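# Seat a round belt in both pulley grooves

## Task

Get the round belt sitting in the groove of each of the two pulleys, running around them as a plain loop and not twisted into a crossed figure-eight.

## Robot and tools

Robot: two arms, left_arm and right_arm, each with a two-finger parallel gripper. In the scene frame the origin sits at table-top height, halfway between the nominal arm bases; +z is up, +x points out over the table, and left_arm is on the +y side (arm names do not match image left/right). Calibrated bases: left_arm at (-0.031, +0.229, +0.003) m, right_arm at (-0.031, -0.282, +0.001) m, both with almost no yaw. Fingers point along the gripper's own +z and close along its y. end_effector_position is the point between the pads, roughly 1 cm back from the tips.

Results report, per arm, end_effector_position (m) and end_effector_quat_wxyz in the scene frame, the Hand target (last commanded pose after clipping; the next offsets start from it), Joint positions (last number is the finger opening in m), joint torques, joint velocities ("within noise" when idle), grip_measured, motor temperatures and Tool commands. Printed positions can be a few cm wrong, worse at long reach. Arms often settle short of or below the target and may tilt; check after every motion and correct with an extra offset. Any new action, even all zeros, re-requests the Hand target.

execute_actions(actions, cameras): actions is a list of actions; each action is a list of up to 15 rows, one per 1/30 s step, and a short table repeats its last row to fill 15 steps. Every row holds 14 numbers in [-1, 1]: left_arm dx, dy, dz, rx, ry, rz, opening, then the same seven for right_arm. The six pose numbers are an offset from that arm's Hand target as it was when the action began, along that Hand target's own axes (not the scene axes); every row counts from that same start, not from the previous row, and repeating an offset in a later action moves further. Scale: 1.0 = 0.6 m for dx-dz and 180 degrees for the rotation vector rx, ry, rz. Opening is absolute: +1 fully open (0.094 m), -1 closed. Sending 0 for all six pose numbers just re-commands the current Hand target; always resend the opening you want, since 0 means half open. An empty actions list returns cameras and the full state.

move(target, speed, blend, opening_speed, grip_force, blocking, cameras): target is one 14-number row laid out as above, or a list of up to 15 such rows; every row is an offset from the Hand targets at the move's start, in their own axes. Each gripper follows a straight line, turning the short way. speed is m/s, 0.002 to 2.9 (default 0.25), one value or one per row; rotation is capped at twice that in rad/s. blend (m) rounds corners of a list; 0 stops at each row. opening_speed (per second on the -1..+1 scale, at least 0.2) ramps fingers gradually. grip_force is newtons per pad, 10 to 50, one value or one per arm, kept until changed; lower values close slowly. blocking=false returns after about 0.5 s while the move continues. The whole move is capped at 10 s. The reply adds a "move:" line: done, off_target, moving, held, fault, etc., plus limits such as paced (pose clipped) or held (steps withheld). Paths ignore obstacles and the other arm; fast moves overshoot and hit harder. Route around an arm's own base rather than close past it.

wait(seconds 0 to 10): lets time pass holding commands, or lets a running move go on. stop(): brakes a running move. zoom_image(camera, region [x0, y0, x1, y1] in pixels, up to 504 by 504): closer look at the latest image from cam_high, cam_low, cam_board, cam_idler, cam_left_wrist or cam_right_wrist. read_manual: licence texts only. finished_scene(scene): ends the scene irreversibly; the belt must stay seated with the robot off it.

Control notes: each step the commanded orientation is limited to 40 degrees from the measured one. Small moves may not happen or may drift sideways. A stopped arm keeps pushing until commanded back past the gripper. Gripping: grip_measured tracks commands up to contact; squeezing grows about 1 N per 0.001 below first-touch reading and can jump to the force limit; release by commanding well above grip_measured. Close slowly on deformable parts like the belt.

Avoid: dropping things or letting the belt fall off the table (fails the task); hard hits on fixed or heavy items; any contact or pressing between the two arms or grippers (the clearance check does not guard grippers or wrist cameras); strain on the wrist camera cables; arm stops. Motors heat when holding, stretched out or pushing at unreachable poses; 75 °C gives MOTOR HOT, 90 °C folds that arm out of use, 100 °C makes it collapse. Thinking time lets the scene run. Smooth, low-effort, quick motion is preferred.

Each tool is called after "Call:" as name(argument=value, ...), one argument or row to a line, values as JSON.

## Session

Call:
execute_actions(
  actions=[],
)

Call:
zoom_image(
  camera="cam_high",
  region=[230, 210, 430, 410],
)

Call:
zoom_image(
  camera="cam_board",
  region=[0, 0, 504, 504],
)

Scene clock: 0.00 s.
left_arm: end_effector_position=(+0.3527, +0.2533, +0.0781) grip_measured=+1.000 end_effector_quat_wxyz=(+0.562, -0.057, +0.822, +0.073) | right_arm: end_effector_position=(+0.3585, -0.3109, +0.0719) grip_measured=+1.000 end_effector_quat_wxyz=(+0.534, +0.058, +0.843, -0.034)
Joint positions: left_arm=[-0.021 1.571 0.329 0.865 -0.22 -0.026 0.094] | right_arm=[-0.045 1.549 0.388 0.718 0.088 0.048 0.094]
Joint velocities: within noise
Joint torques (N m): no reading
Motor temperatures (°C): left_arm=[25 31 28 22 24 23 25] | right_arm=[24 28 26 25 25 22 23]
Heat: left arm: 31 °C; right arm: 28 °C.
Hand target: left_arm +0.3549, +0.2533, +0.0830; +0.567, -0.058, +0.818, +0.073 | right_arm +0.3615, -0.3110, +0.0783; +0.542, +0.059, +0.838, -0.033
Tool commands: left_gripper/opening=+1.0 right_gripper/opening=+1.0

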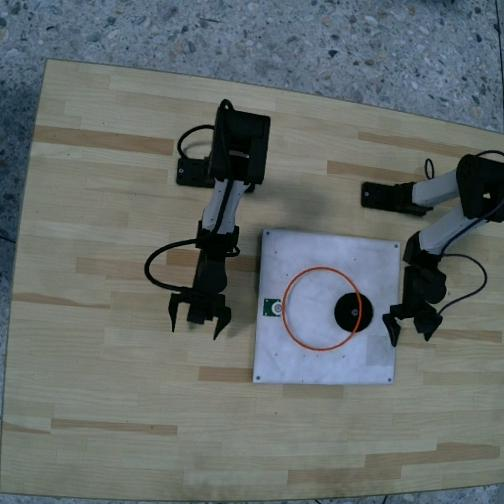

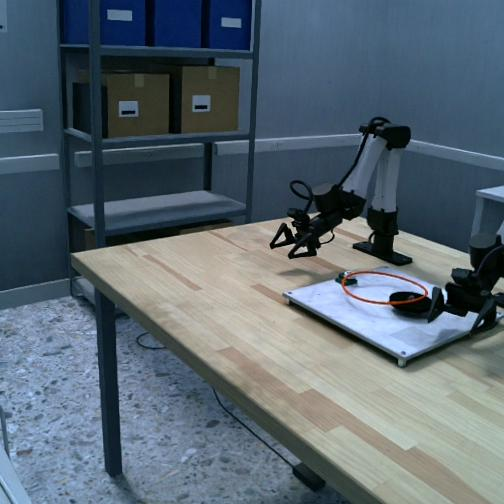

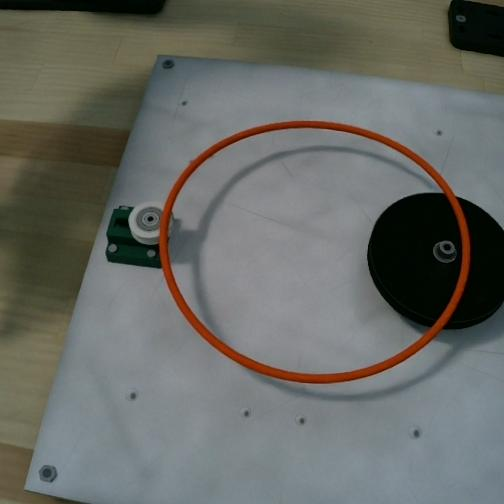

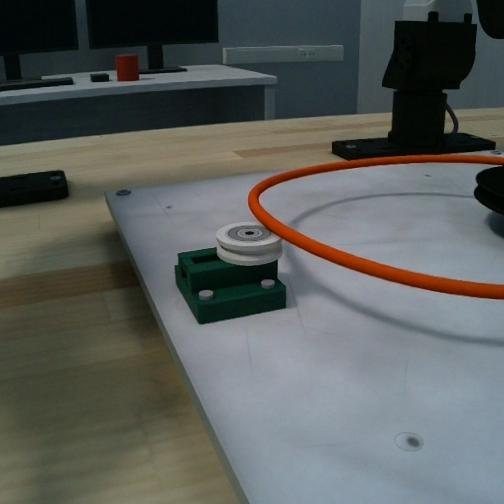

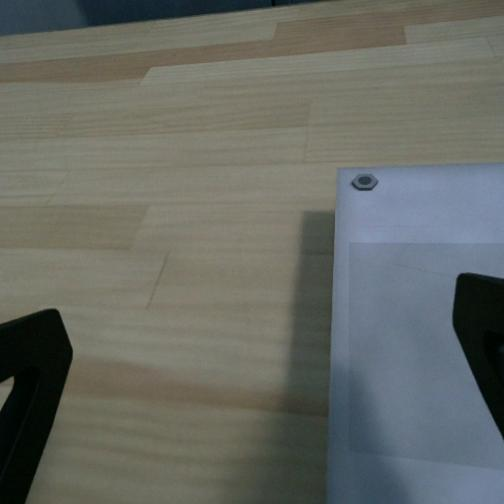

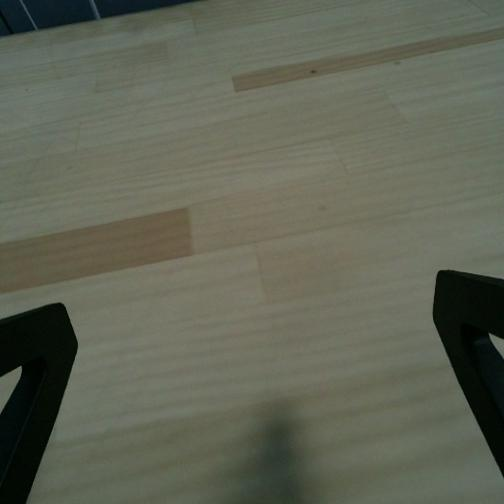

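Scaled by 2.520 from the camera's 504x504 image, which has a finer 720x720 frame.

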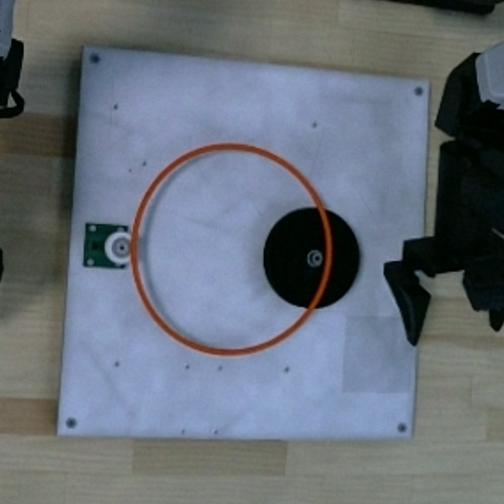

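Scaled by 1.000.

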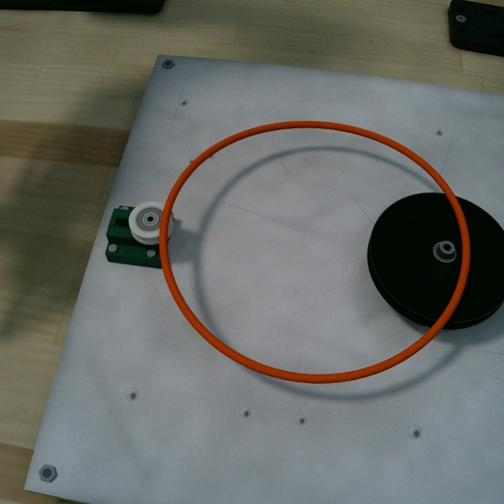

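Call:
move(
  target=[
    [-0.123,0.017,-0.098,0.02,0.15,0.015,-0.4,-0.117,-0.005,-0.107,-0.01,0.15,-0.02,-0.4],
    [-0.074,-0.197,-0.202,0.0495,0.384,0.039,-0.4,-0.048,0.323,-0.22,-0.022,0.365,-0.04,-0.4],
  ],
  speed=0.3,
  blend=0.03,
  cameras=["all"],
)

Scene clock: 64.30 s.
left_arm: end_effector_position=(+0.2789, +0.1176, +0.1581) grip_measured=-0.398 end_effector_quat_wxyz=(+0.005, +0.004, +1.000, +0.004) | right_arm: end_effector_position=(+0.2775, -0.1083, +0.1553) grip_measured=-0.398 end_effector_quat_wxyz=(-0.003, -0.005, +1.000, -0.008)
Joint positions: left_arm=[-0.336 1.791 1.681 -1.453 -0.01 -0.342 0.028] | right_arm=[0.508 1.912 1.83 -1.502 0.012 0.509 0.028]
Joint torques (N m): left_arm=[-0.24 -6.58 8.46 0.21 0 -0.22] | right_arm=[0.17 -11.22 8.55 0.35 -0.12 0.01]
Motor temperatures (°C): left_arm=[25 35 34 35 24 23 25] | right_arm=[24 34 30 34 25 22 23]
Heat: left arm: 35 °C; right arm: 34 °C.
Hand target: left_arm +0.2799, +0.1152, +0.1601; +0.001, +0.000, +1.000, +0.000 | right_arm +0.2798, -0.1050, +0.1602; +0.000, +0.000, +1.000, -0.001
Off the commanded pose: left_arm 0.003 m, 1 deg | right_arm 0.006 m, 1 deg.
move: done

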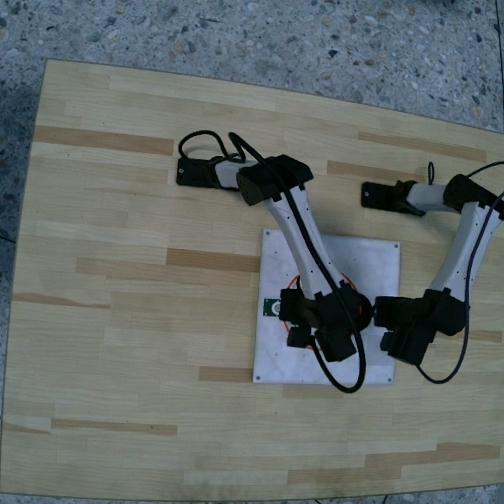

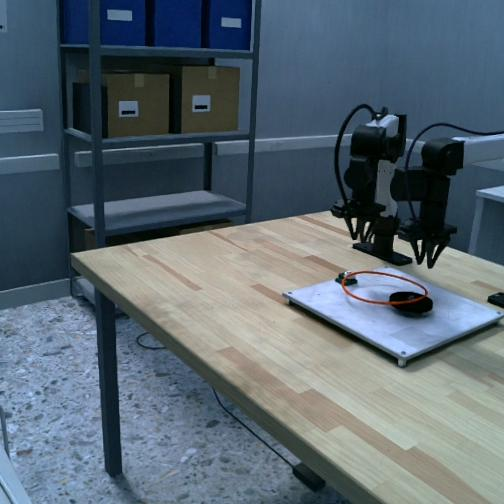

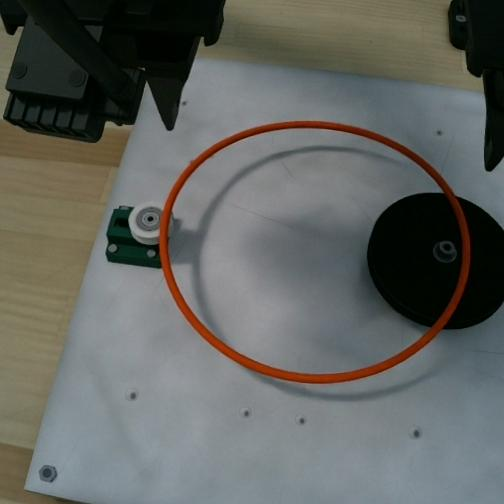

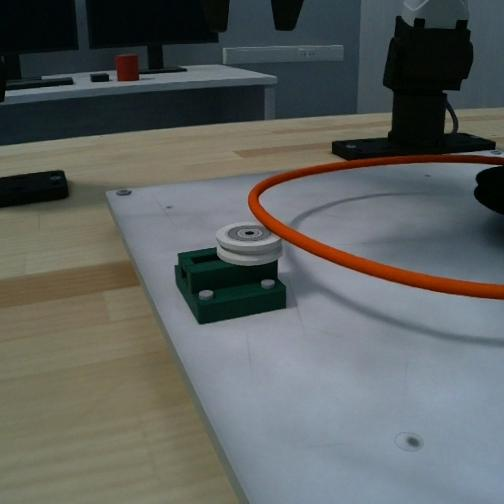

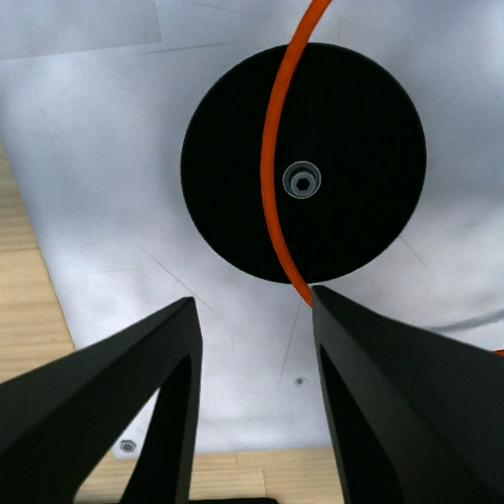

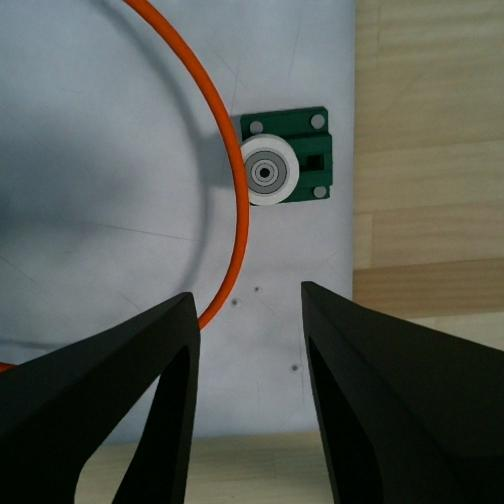

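Call:
move(
  target=[0,0,0,0,0,0,-0.4,0.047,0.013,0.117,0,0,0.086,-0.4],
  speed=0.15,
  cameras=["cam_right_wrist","cam_idler"],
)

Scene clock: 90.83 s.
left_arm: end_effector_position=(+0.2788, +0.1176, +0.1581) grip_measured=-0.398 end_effector_quat_wxyz=(+0.005, +0.004, +1.000, +0.004) | right_arm: end_effector_position=(+0.2514, -0.1008, +0.0821) grip_measured=-0.398 end_effector_quat_wxyz=(-0.013, +0.132, +0.991, -0.015)
Joint positions: left_arm=[-0.336 1.791 1.681 -1.453 -0.01 -0.342 0.028] | right_arm=[0.563 1.863 1.474 -1.221 0.006 0.84 0.028]
Joint torques (N m): left_arm=[-0.25 -6.63 8.39 0.21 -0.01 -0.21] | right_arm=[0.68 -14.49 4.98 0.5 -0.04 0.06]
Motor temperatures (°C): left_arm=[25 38 37 28 24 23 25] | right_arm=[24 39 31 29 25 22 23]
Heat: left arm: 38 °C; right arm: 39 °C.
Hand target: left_arm +0.2799, +0.1152, +0.1601; +0.001, +0.000, +1.000, +0.000 | right_arm +0.2516, -0.0972, +0.0901; +0.000, +0.134, +0.991, -0.001
Off the commanded pose: left_arm 0.003 m, 1 deg | right_arm 0.009 m, 2 deg.
move: done
Images, in order (width x height): cam_idler 504x504, cam_right_wrist 504x504.

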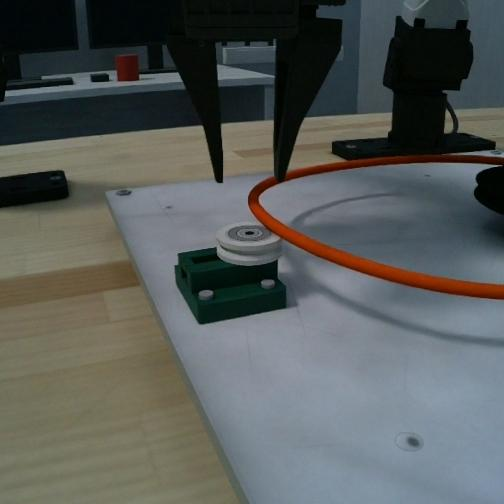

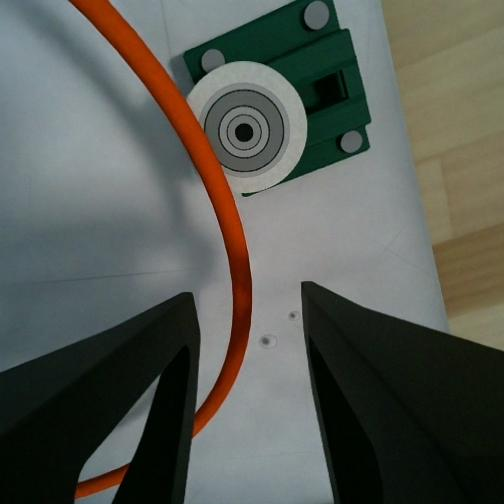

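Call:
move(
  target=[0,0,0,0,0,0,-0.4,0,0.002,0.04,0,0,0,-0.4],
  speed=0.06,
  cameras=["cam_right_wrist","cam_idler"],
)

Call:
zoom_image(
  camera="cam_idler",
  region=[180, 130, 340, 290],
)

Scene clock: 97.10 s.
left_arm: end_effector_position=(+0.2788, +0.1176, +0.1581) grip_measured=-0.398 end_effector_quat_wxyz=(+0.005, +0.004, +1.000, +0.004) | right_arm: end_effector_position=(+0.2519, -0.0996, +0.0641) grip_measured=-0.398 end_effector_quat_wxyz=(-0.006, +0.133, +0.991, -0.010)
Joint positions: left_arm=[-0.336 1.791 1.681 -1.453 -0.01 -0.342 0.028] | right_arm=[0.565 1.863 1.401 -1.13 0.006 0.843 0.028]
Joint torques (N m): left_arm=[-0.27 -6.57 8.42 0.2 0 -0.21] | right_arm=[0.61 -12.36 5.07 0.49 -0.03 0.03]
Heat: left arm: 39 °C; right arm: 41 °C.
Hand target: left_arm +0.2799, +0.1152, +0.1601; +0.001, +0.000, +1.000, +0.000 | right_arm +0.2519, -0.0962, +0.0661; +0.000, +0.134, +0.991, -0.001
Off the commanded pose: left_arm 0.003 m, 1 deg | right_arm 0.004 m, 1 deg.
move: done
Images, in order (width x height): cam_idler 504x504, cam_right_wrist 504x504.

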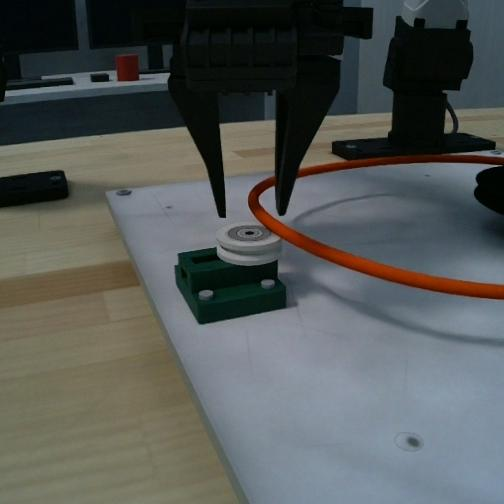

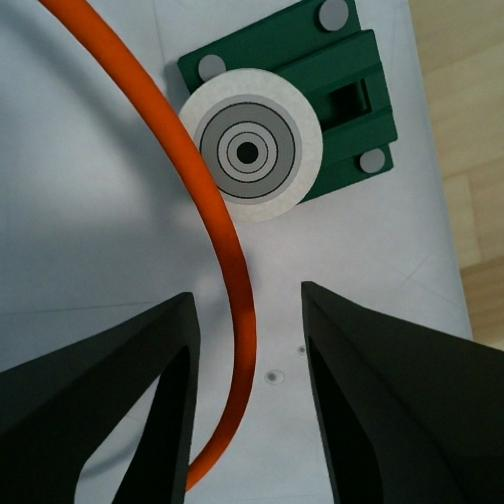

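Scaled by 3.150 from the camera's 504x504 image, which has a finer 720x720 frame.

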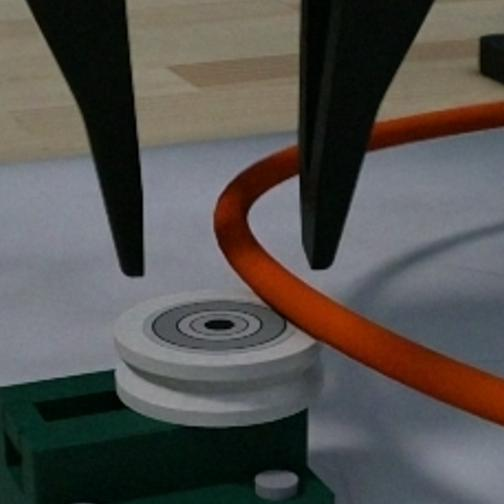

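Call:
move(
  target=[0,0,0,0,0,0,-0.4,0,0,0.016,0,0,0,-0.4],
  speed=0.05,
  cameras=["cam_idler"],
)

Call:
zoom_image(
  camera="cam_idler",
  region=[180, 130, 340, 290],
)

Scene clock: 103.53 s.
left_arm: end_effector_position=(+0.2788, +0.1176, +0.1581) grip_measured=-0.398 end_effector_quat_wxyz=(+0.005, +0.004, +1.000, +0.004) | right_arm: end_effector_position=(+0.2522, -0.0994, +0.0571) grip_measured=-0.398 end_effector_quat_wxyz=(-0.003, +0.133, +0.991, -0.007)
Joint positions: left_arm=[-0.336 1.791 1.681 -1.453 -0.01 -0.342 0.028] | right_arm=[0.565 1.863 1.373 -1.094 0.006 0.843 0.028]
Joint torques (N m): left_arm=[-0.28 -6.57 8.42 0.18 -0.01 -0.22] | right_arm=[0.53 -11.6 5.15 0.54 -0.06 0.05]
Heat: left arm: 39 °C; right arm: 43 °C.
Hand target: left_arm +0.2799, +0.1152, +0.1601; +0.001, +0.000, +1.000, +0.000 | right_arm +0.2520, -0.0962, +0.0565; +0.000, +0.134, +0.991, -0.001
Off the commanded pose: left_arm 0.003 m, 1 deg | right_arm 0.003 m, 1 deg.
move: done
Images, in order (width x height): cam_idler 504x504.

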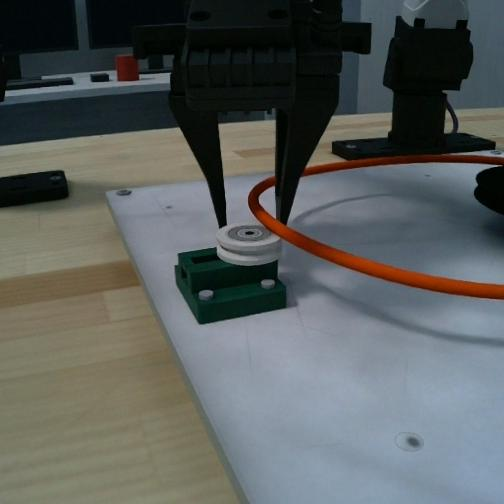

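Scaled by 3.150 from the camera's 504x504 image, which has a finer 720x720 frame.

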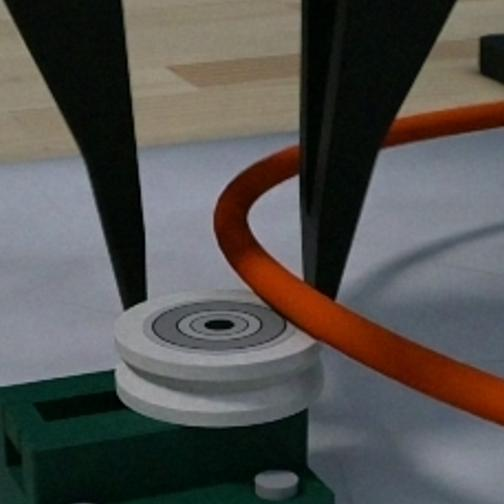

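Call:
move(
  target=[0,0,0,0,0,0,-0.4,0,0,0,0,0,0,-1],
  opening_speed=0.3,
  grip_force=50,
)

Call:
move(
  target=[
    [0,0,0,0,0,0,-0.4,0,0,-0.015,0,0,0,-1],
    [0,0,0,0,0,0,-0.4,0.02,0.075,-0.015,0,0,0,-1],
  ],
  speed=0.06,
  cameras=["all"],
)

Scene clock: 120.03 s.
left_arm: end_effector_position=(+0.2788, +0.1176, +0.1581) grip_measured=-0.398 end_effector_quat_wxyz=(+0.005, +0.004, +1.000, +0.004) | right_arm: end_effector_position=(+0.2525, -0.0992, +0.0571) grip_measured=-0.894 end_effector_quat_wxyz=(-0.003, +0.133, +0.991, -0.006)
Joint positions: left_arm=[-0.336 1.791 1.681 -1.453 -0.01 -0.342 0.028] | right_arm=[0.565 1.863 1.373 -1.093 0.006 0.843 0.005]
Joint torques (N m): left_arm=[-0.23 -6.65 8.49 0.2 -0.02 -0.21] | right_arm=[0.53 -11.44 4.96 0.53 -0.03 0.02]
Motor temperatures (°C): left_arm=[25 40 39 27 24 23 25] | right_arm=[24 44 30 28 25 22 23]
Heat: left arm: 40 °C; right arm: 44 °C.
Hand target: left_arm +0.2799, +0.1152, +0.1601; +0.001, +0.000, +1.000, +0.000 | right_arm +0.2520, -0.0962, +0.0565; +0.000, +0.134, +0.991, -0.001
Off the commanded pose: left_arm 0.003 m, 1 deg | right_arm 0.003 m, 1 deg.
move: done

Scene clock: 122.07 s.
left_arm: end_effector_position=(+0.2788, +0.1176, +0.1581) grip_measured=-0.398 end_effector_quat_wxyz=(+0.005, +0.004, +1.000, +0.004) | right_arm: end_effector_position=(+0.2492, -0.0550, +0.0611) grip_measured=-0.894 end_effector_quat_wxyz=(-0.002, +0.131, +0.991, -0.007)
Joint positions: left_arm=[-0.336 1.791 1.681 -1.453 -0.01 -0.342 0.028] | right_arm=[0.673 1.947 1.502 -1.139 0.006 0.948 0.005]
Joint torques (N m): left_arm=[-0.28 -6.54 8.51 0.21 -0.01 -0.22] | right_arm=[0.5 -11.21 8.68 0.33 0.02 0.09]
Heat: left arm: 40 °C; right arm: 44 °C.
Hand target: left_arm +0.2799, +0.1152, +0.1601; +0.001, +0.000, +1.000, +0.000 | right_arm +0.2524, -0.0496, +0.0654; +0.000, +0.134, +0.991, -0.001
Off the commanded pose: left_arm 0.003 m, 1 deg | right_arm 0.008 m, 1 deg.
move: done

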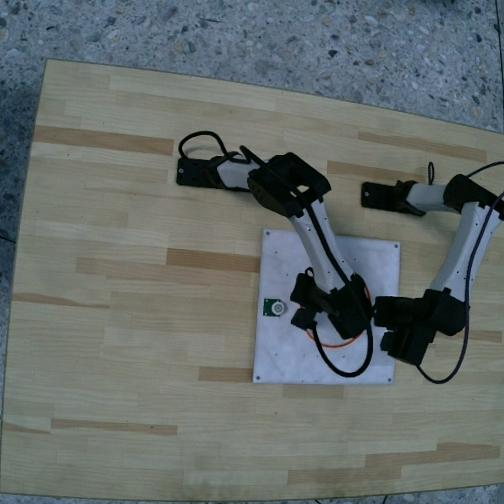

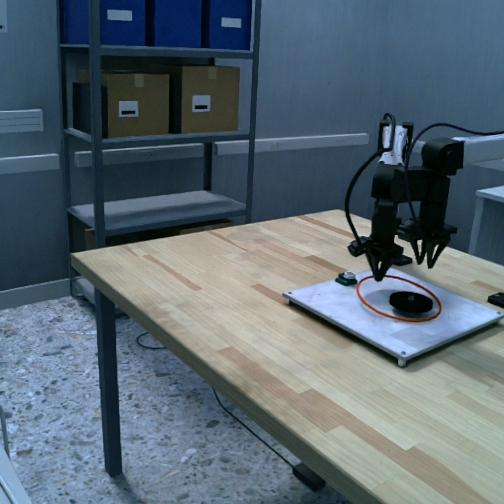

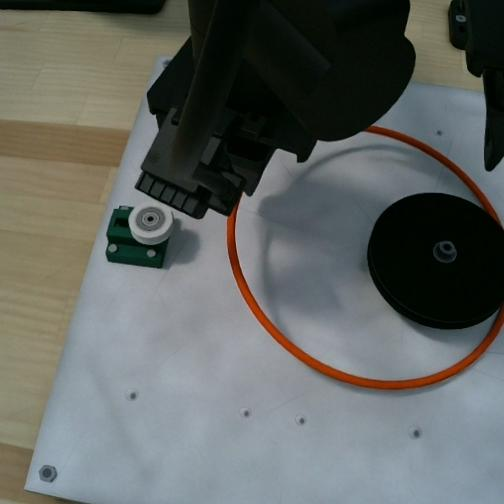

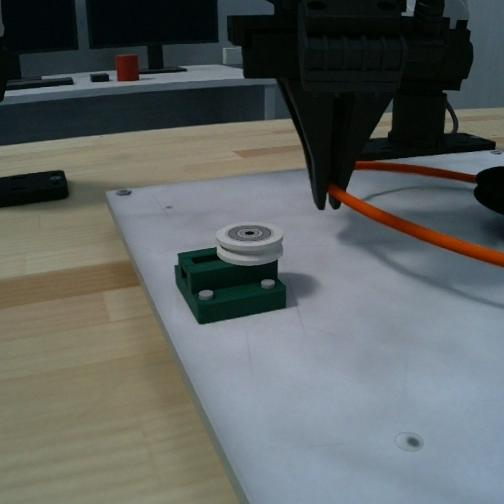

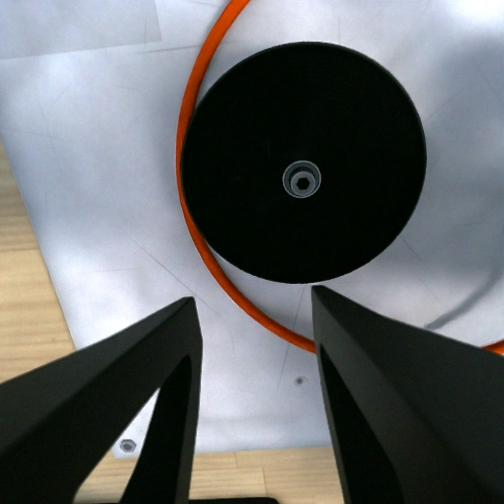

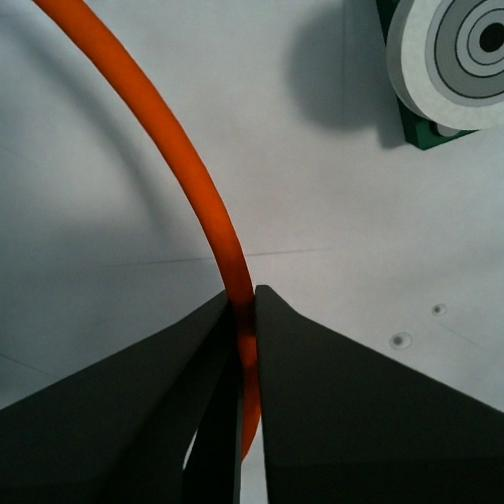

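Call:
move(
  target=[0,0.075,0.11,0,0,0,-0.4,-0.0045,0.016,0,0,0,0,-1],
  speed=0.12,
  cameras=["cam_left_wrist","cam_low","cam_board","cam_idler"],
)

Call:
zoom_image(
  camera="cam_idler",
  region=[404, 150, 504, 270],
)

Call:
zoom_image(
  camera="cam_low",
  region=[340, 250, 470, 350],
)

Scene clock: 132.23 s.
left_arm: end_effector_position=(+0.2768, +0.1614, +0.0866) grip_measured=-0.398 end_effector_quat_wxyz=(-0.019, -0.004, +1.000, +0.009) | right_arm: end_effector_position=(+0.2548, -0.0473, +0.0613) grip_measured=-0.894 end_effector_quat_wxyz=(-0.002, +0.133, +0.991, -0.007)
Joint positions: left_arm=[-0.207 1.786 1.389 -1.215 -0.009 -0.229 0.028] | right_arm=[0.68 1.982 1.553 -1.155 0.006 0.957 0.005]
Joint torques (N m): left_arm=[0.08 -10.06 5.59 0.41 -0.02 0.02] | right_arm=[0.65 -11.75 8.81 0.35 -0.06 -0.01]
Heat: left arm: 41 °C; right arm: 44 °C.
Hand target: left_arm +0.2801, +0.1602, +0.0940; +0.001, -0.001, +1.000, +0.000 | right_arm +0.2575, -0.0411, +0.0654; +0.000, +0.134, +0.991, -0.001
Off the commanded pose: left_arm 0.008 m, 3 deg | right_arm 0.008 m, 1 deg.
move: off_target (left_arm)
Images, in order (width x height): cam_low 504x504, cam_board 504x504, cam_idler 504x504, cam_left_wrist 504x504.

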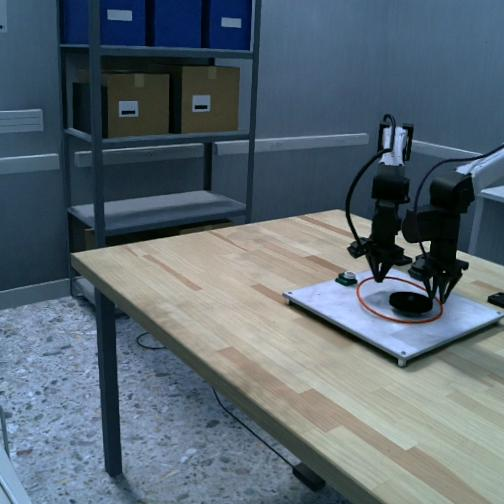

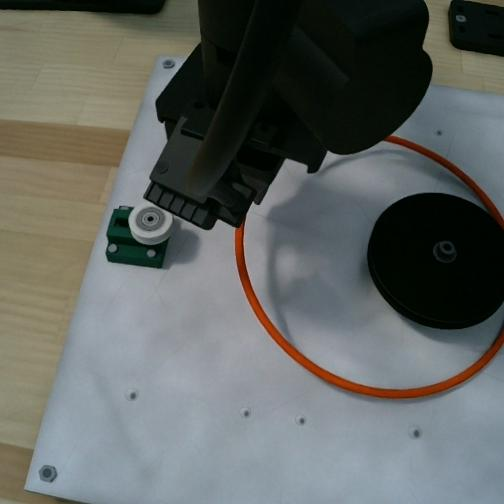

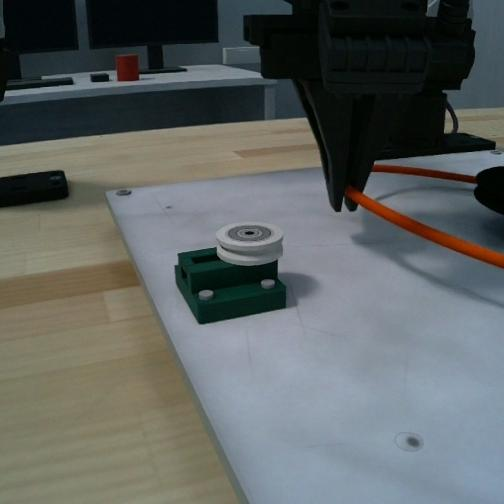

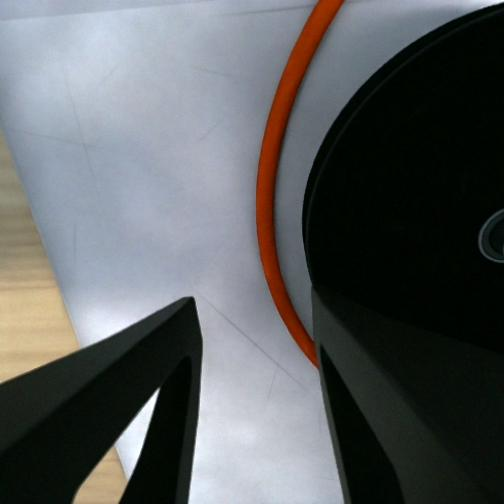

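Scaled by 4.200 from the camera's 504x504 image, which has a finer 720x720 frame.

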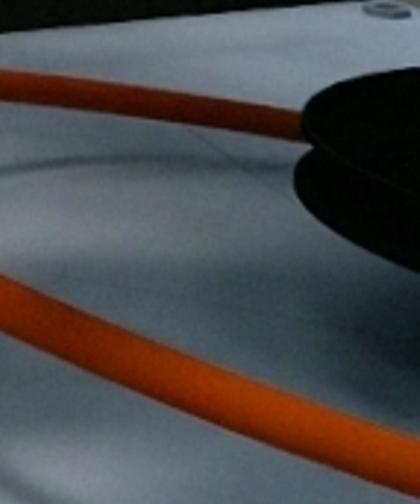

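Scaled by 3.877 from the camera's 504x504 image, which has a finer 720x720 frame.

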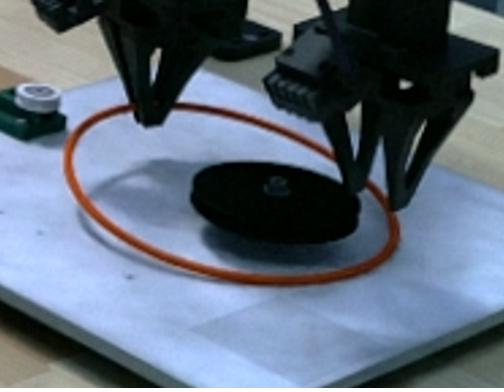

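Call:
move(
  target=[
    [-0.007,0.004,0,0,0,0,-0.6,0,0,0,0,0,0,-1],
    [-0.007,0.004,0.06,0,0,0,-0.6,0,0,0,0,0,0,-1],
  ],
  speed=0.08,
  cameras=["cam_left_wrist","cam_low"],
)

Call:
zoom_image(
  camera="cam_low",
  region=[380, 260, 460, 340],
)

Scene clock: 145.37 s.
left_arm: end_effector_position=(+0.2818, +0.1625, +0.0623) grip_measured=-0.598 end_effector_quat_wxyz=(+0.000, -0.002, +1.000, +0.004) | right_arm: end_effector_position=(+0.2548, -0.0473, +0.0613) grip_measured=-0.894 end_effector_quat_wxyz=(-0.002, +0.133, +0.991, -0.007)
Joint positions: left_arm=[-0.2 1.786 1.291 -1.078 -0.009 -0.219 0.019] | right_arm=[0.68 1.982 1.553 -1.155 0.006 0.957 0.005]
Joint torques (N m): left_arm=[0.44 -6.78 5.74 0.51 -0.01 0.01] | right_arm=[0.75 -11.7 8.58 0.29 -0.04 0.03]
Motor temperatures (°C): left_arm=[25 45 38 26 24 23 25] | right_arm=[24 43 32 27 25 22 24]
Heat: left arm: 45 °C; right arm: 43 °C.
Hand target: left_arm +0.2844, +0.1626, +0.0580; +0.001, +0.000, +1.000, +0.000 | right_arm +0.2575, -0.0411, +0.0654; +0.000, +0.134, +0.991, -0.001
Off the commanded pose: left_arm 0.005 m, 1 deg | right_arm 0.008 m, 1 deg.
move: done
Images, in order (width x height): cam_low 504x504, cam_left_wrist 504x504.

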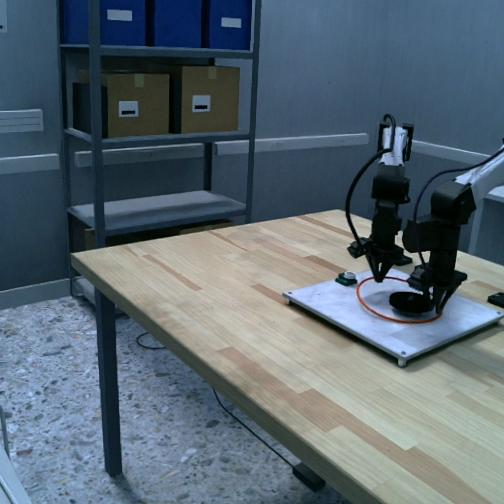

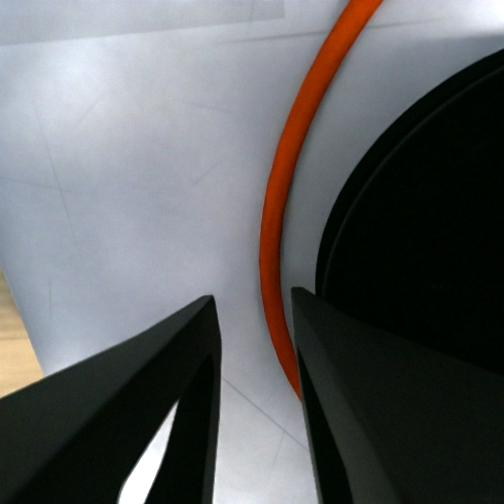

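Scaled by 6.300 from the camera's 504x504 image, which has a finer 720x720 frame.

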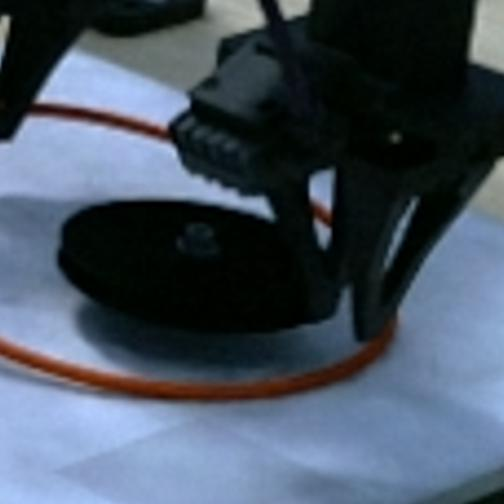

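Call:
move(
  target=[
    [0,0.004,0,0,0,0,-0.6,0,0,0,0,0,0,-1],
    [0,0.004,0.024,0,0,0,-0.6,0,0,0,0,0,0,-1],
  ],
  speed=0.04,
  cameras=["cam_left_wrist","cam_low"],
)

Call:
zoom_image(
  camera="cam_low",
  region=[380, 260, 460, 340],
)

Scene clock: 153.83 s.
left_arm: end_effector_position=(+0.2820, +0.1654, +0.0487) grip_measured=-0.598 end_effector_quat_wxyz=(+0.001, -0.003, +1.000, +0.004) | right_arm: end_effector_position=(+0.2548, -0.0473, +0.0613) grip_measured=-0.894 end_effector_quat_wxyz=(-0.002, +0.133, +0.991, -0.007)
Joint positions: left_arm=[-0.191 1.798 1.249 -1.022 -0.009 -0.211 0.019] | right_arm=[0.68 1.982 1.553 -1.155 0.006 0.957 0.005]
Joint torques (N m): left_arm=[0.34 -6.52 5.6 0.53 -0.03 0] | right_arm=[0.47 -11.59 8.68 0.35 -0.01 0.02]
Heat: left arm: 44 °C; right arm: 42 °C.
Hand target: left_arm +0.2844, +0.1651, +0.0437; +0.001, -0.001, +1.000, +0.000 | right_arm +0.2575, -0.0411, +0.0654; +0.000, +0.134, +0.991, -0.001
Off the commanded pose: left_arm 0.006 m, 1 deg | right_arm 0.008 m, 1 deg.
move: done
Images, in order (width x height): cam_low 504x504, cam_left_wrist 504x504.

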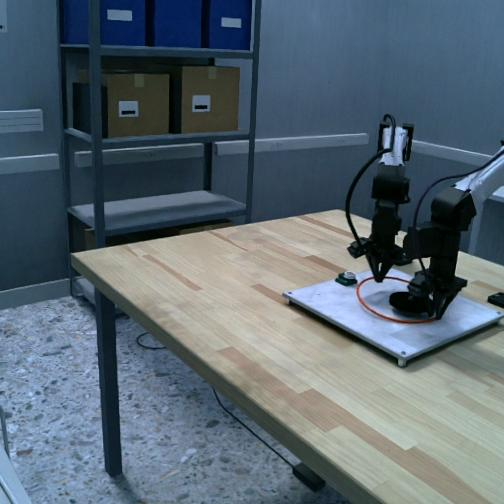

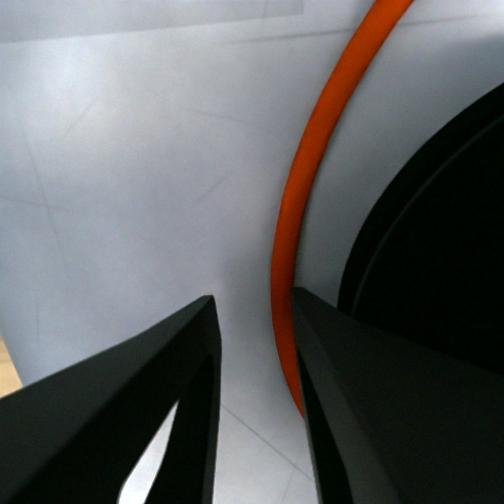

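Scaled by 6.300 from the camera's 504x504 image, which has a finer 720x720 frame.

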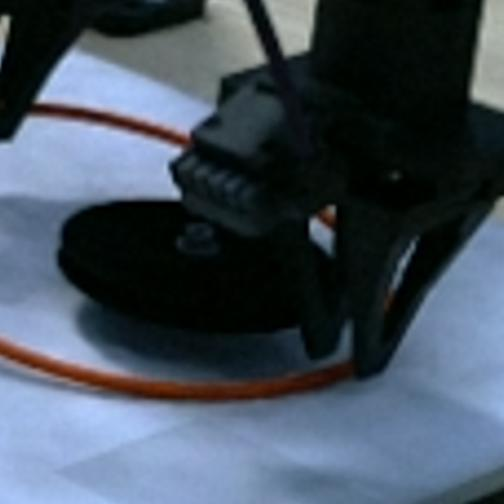

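Call:
move(
  target=[0,0,0.004,0,0,0,-1,0,0,0,0,0,0,-1],
  opening_speed=0.3,
  cameras=["cam_left_wrist","cam_low","cam_idler"],
)

Call:
zoom_image(
  camera="cam_low",
  region=[350, 260, 460, 340],
)

Call:
zoom_image(
  camera="cam_idler",
  region=[404, 150, 504, 270],
)

Scene clock: 162.53 s.
left_arm: end_effector_position=(+0.2826, +0.1652, +0.0474) grip_measured=-0.990 end_effector_quat_wxyz=(+0.003, -0.003, +1.000, +0.004) | right_arm: end_effector_position=(+0.2548, -0.0473, +0.0613) grip_measured=-0.894 end_effector_quat_wxyz=(-0.002, +0.133, +0.991, -0.007)
Joint positions: left_arm=[-0.191 1.798 1.244 -1.013 -0.008 -0.211 0] | right_arm=[0.68 1.982 1.553 -1.155 0.006 0.957 0.005]
Joint torques (N m): left_arm=[0.28 -6.26 5.59 0.52 -0.02 0.02] | right_arm=[0.76 -11.79 8.54 0.29 -0.03 0.02]
Heat: left arm: 44 °C; right arm: 42 °C.
Hand target: left_arm +0.2844, +0.1650, +0.0413; +0.001, +0.000, +1.000, +0.000 | right_arm +0.2575, -0.0411, +0.0654; +0.000, +0.134, +0.991, -0.001
Off the commanded pose: left_arm 0.006 m, 1 deg | right_arm 0.008 m, 1 deg.
move: done
Images, in order (width x height): cam_low 504x504, cam_idler 504x504, cam_left_wrist 504x504.

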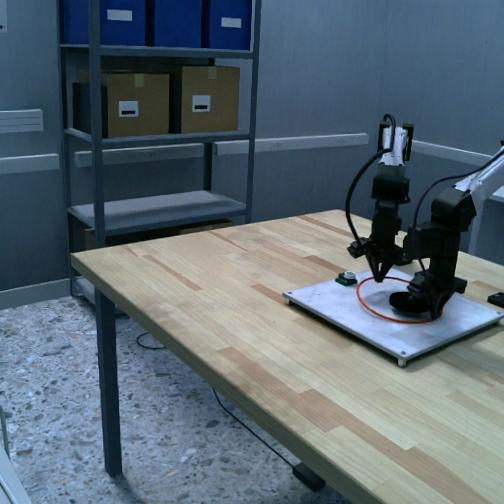

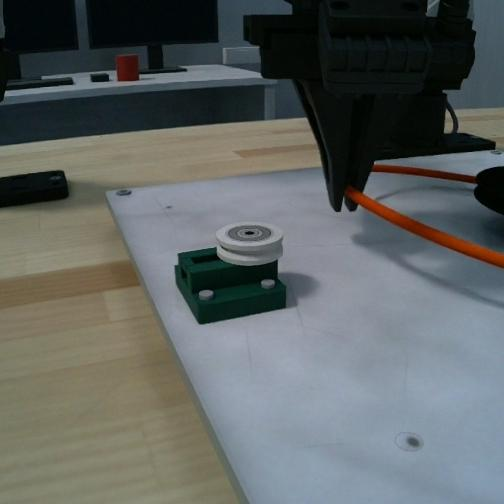

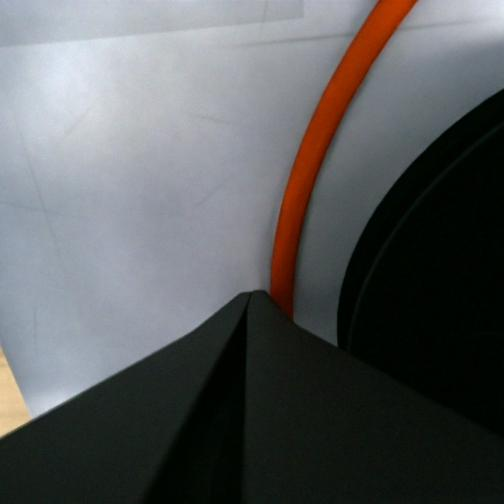

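Scaled by 4.582 from the camera's 504x504 image, which has a finer 720x720 frame.

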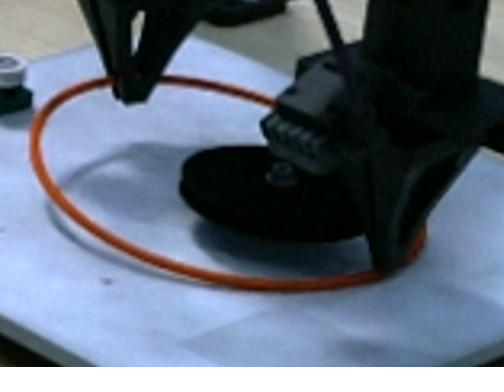

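Scaled by 4.200 from the camera's 504x504 image, which has a finer 720x720 frame.

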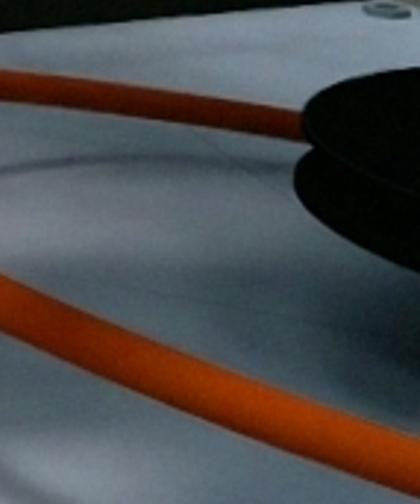

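Call:
move(
  target=[
    [0,0,-0.012,0,0,0,-0.6,0,0,0,0,0,0,-1],
    [0,0.004,-0.01,0,0,0,-0.6,0,0,0,0,0,0,-1],
    [0,0.002,0.012,0,0,0,-0.6,0,0,0,0,0,0,-1],
  ],
  speed=0.04,
  cameras=["cam_left_wrist","cam_low"],
)

Call:
zoom_image(
  camera="cam_low",
  region=[380, 260, 460, 340],
)

Scene clock: 172.93 s.
left_arm: end_effector_position=(+0.2815, +0.1674, +0.0399) grip_measured=-0.602 end_effector_quat_wxyz=(-0.001, -0.003, +1.000, +0.003) | right_arm: end_effector_position=(+0.2548, -0.0473, +0.0613) grip_measured=-0.894 end_effector_quat_wxyz=(-0.002, +0.133, +0.991, -0.007)
Joint positions: left_arm=[-0.184 1.807 1.225 -0.991 -0.006 -0.204 0.019] | right_arm=[0.68 1.982 1.553 -1.155 0.006 0.957 0.005]
Joint torques (N m): left_arm=[-0.09 -6.39 5.41 0.56 -0.07 -0.03] | right_arm=[0.69 -11.58 8.51 0.34 -0.02 0.04]
Heat: left arm: 43 °C; right arm: 42 °C.
Hand target: left_arm +0.2844, +0.1662, +0.0341; +0.001, -0.001, +1.000, +0.000 | right_arm +0.2575, -0.0411, +0.0654; +0.000, +0.134, +0.991, -0.001
Off the commanded pose: left_arm 0.007 m, 1 deg | right_arm 0.008 m, 1 deg.
move: done
Images, in order (width x height): cam_low 504x504, cam_left_wrist 504x504.

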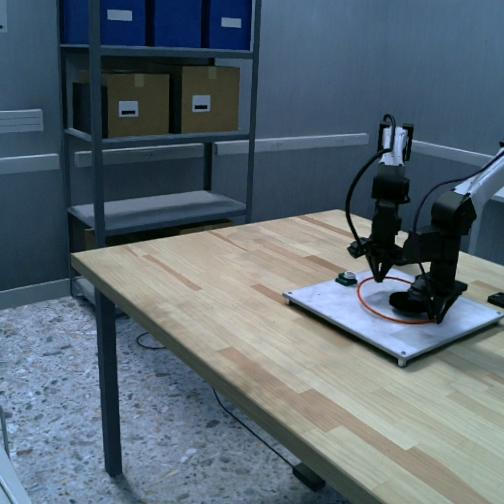

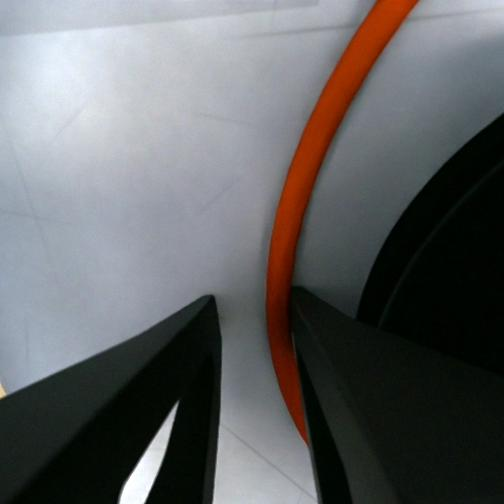

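Scaled by 6.300 from the camera's 504x504 image, which has a finer 720x720 frame.

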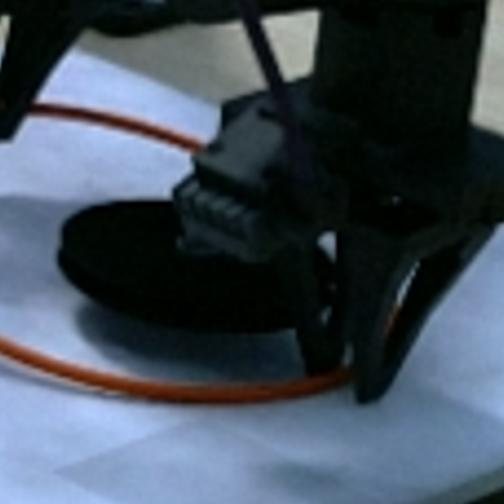

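Call:
move(
  target=[0,0,0.011,0,0,0,-0.6,0,0,0,0,0,0,-1],
  speed=0.04,
)

Call:
move(
  target=[0,0,0,0,0,0,-1,0,0,0,0,0,0,-1],
  opening_speed=0.3,
  cameras=["cam_left_wrist","cam_low"],
)

Call:
zoom_image(
  camera="cam_low",
  region=[380, 260, 460, 340],
)

Scene clock: 182.60 s.
left_arm: end_effector_position=(+0.2815, +0.1672, +0.0392) grip_measured=-0.602 end_effector_quat_wxyz=(+0.000, -0.003, +1.000, +0.003) | right_arm: end_effector_position=(+0.2548, -0.0473, +0.0613) grip_measured=-0.894 end_effector_quat_wxyz=(-0.002, +0.133, +0.991, -0.007)
Joint positions: left_arm=[-0.184 1.807 1.222 -0.986 -0.006 -0.204 0.019] | right_arm=[0.68 1.982 1.553 -1.155 0.006 0.957 0.005]
Joint torques (N m): left_arm=[-0.08 -5.71 4.18 0.75 -0.04 -0.01] | right_arm=[0.68 -11.93 8.77 0.28 -0.02 0.02]
Heat: left arm: 42 °C; right arm: 43 °C.
Hand target: left_arm +0.2845, +0.1662, +0.0274; +0.001, -0.001, +1.000, +0.000 | right_arm +0.2575, -0.0411, +0.0654; +0.000, +0.134, +0.991, -0.001
Off the commanded pose: left_arm 0.012 m, 0 deg | right_arm 0.008 m, 1 deg.
move: off_target (left_arm)

Scene clock: 184.13 s.
left_arm: end_effector_position=(+0.2829, +0.1651, +0.0392) grip_measured=-0.910 end_effector_quat_wxyz=(+0.002, -0.003, +1.000, -0.003) | right_arm: end_effector_position=(+0.2548, -0.0473, +0.0613) grip_measured=-0.894 end_effector_quat_wxyz=(-0.002, +0.133, +0.991, -0.007)
Joint positions: left_arm=[-0.184 1.807 1.222 -0.979 0.005 -0.204 0.004] | right_arm=[0.68 1.982 1.553 -1.155 0.006 0.957 0.005]
Joint torques (N m): left_arm=[-0.09 -5.71 4.18 0.7 -0.15 -0.04] | right_arm=[0.5 -11.7 8.59 0.31 -0.01 0.07]
Heat: left arm: 41 °C; right arm: 43 °C.
Hand target: left_arm +0.2844, +0.1662, +0.0274; +0.001, -0.001, +1.000, +0.000 | right_arm +0.2575, -0.0411, +0.0654; +0.000, +0.134, +0.991, -0.001
Off the commanded pose: left_arm 0.012 m, 0 deg | right_arm 0.008 m, 1 deg.
move: off_target (left_arm)
Images, in order (width x height): cam_low 504x504, cam_left_wrist 504x504.

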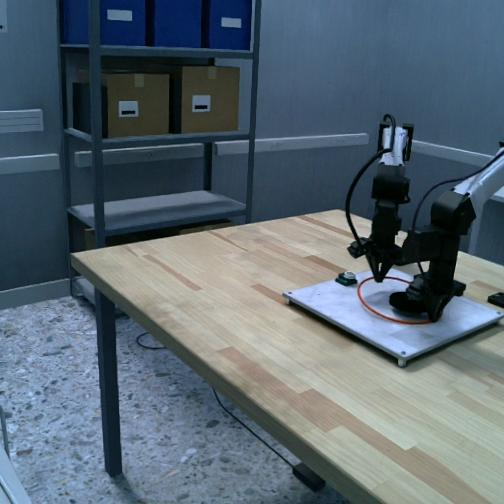

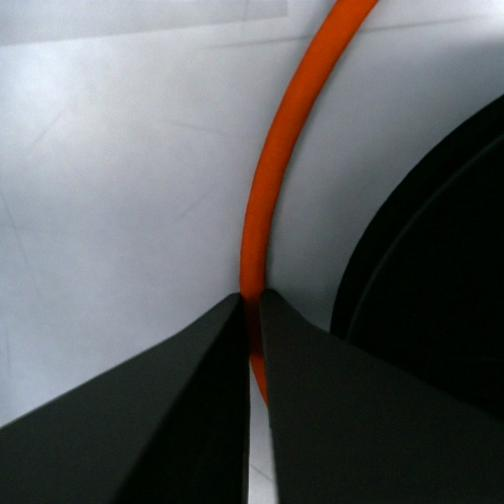

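Scaled by 6.300 from the camera's 504x504 image, which has a finer 720x720 frame.

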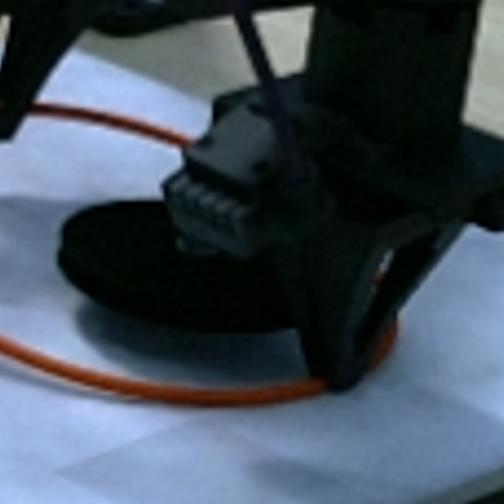

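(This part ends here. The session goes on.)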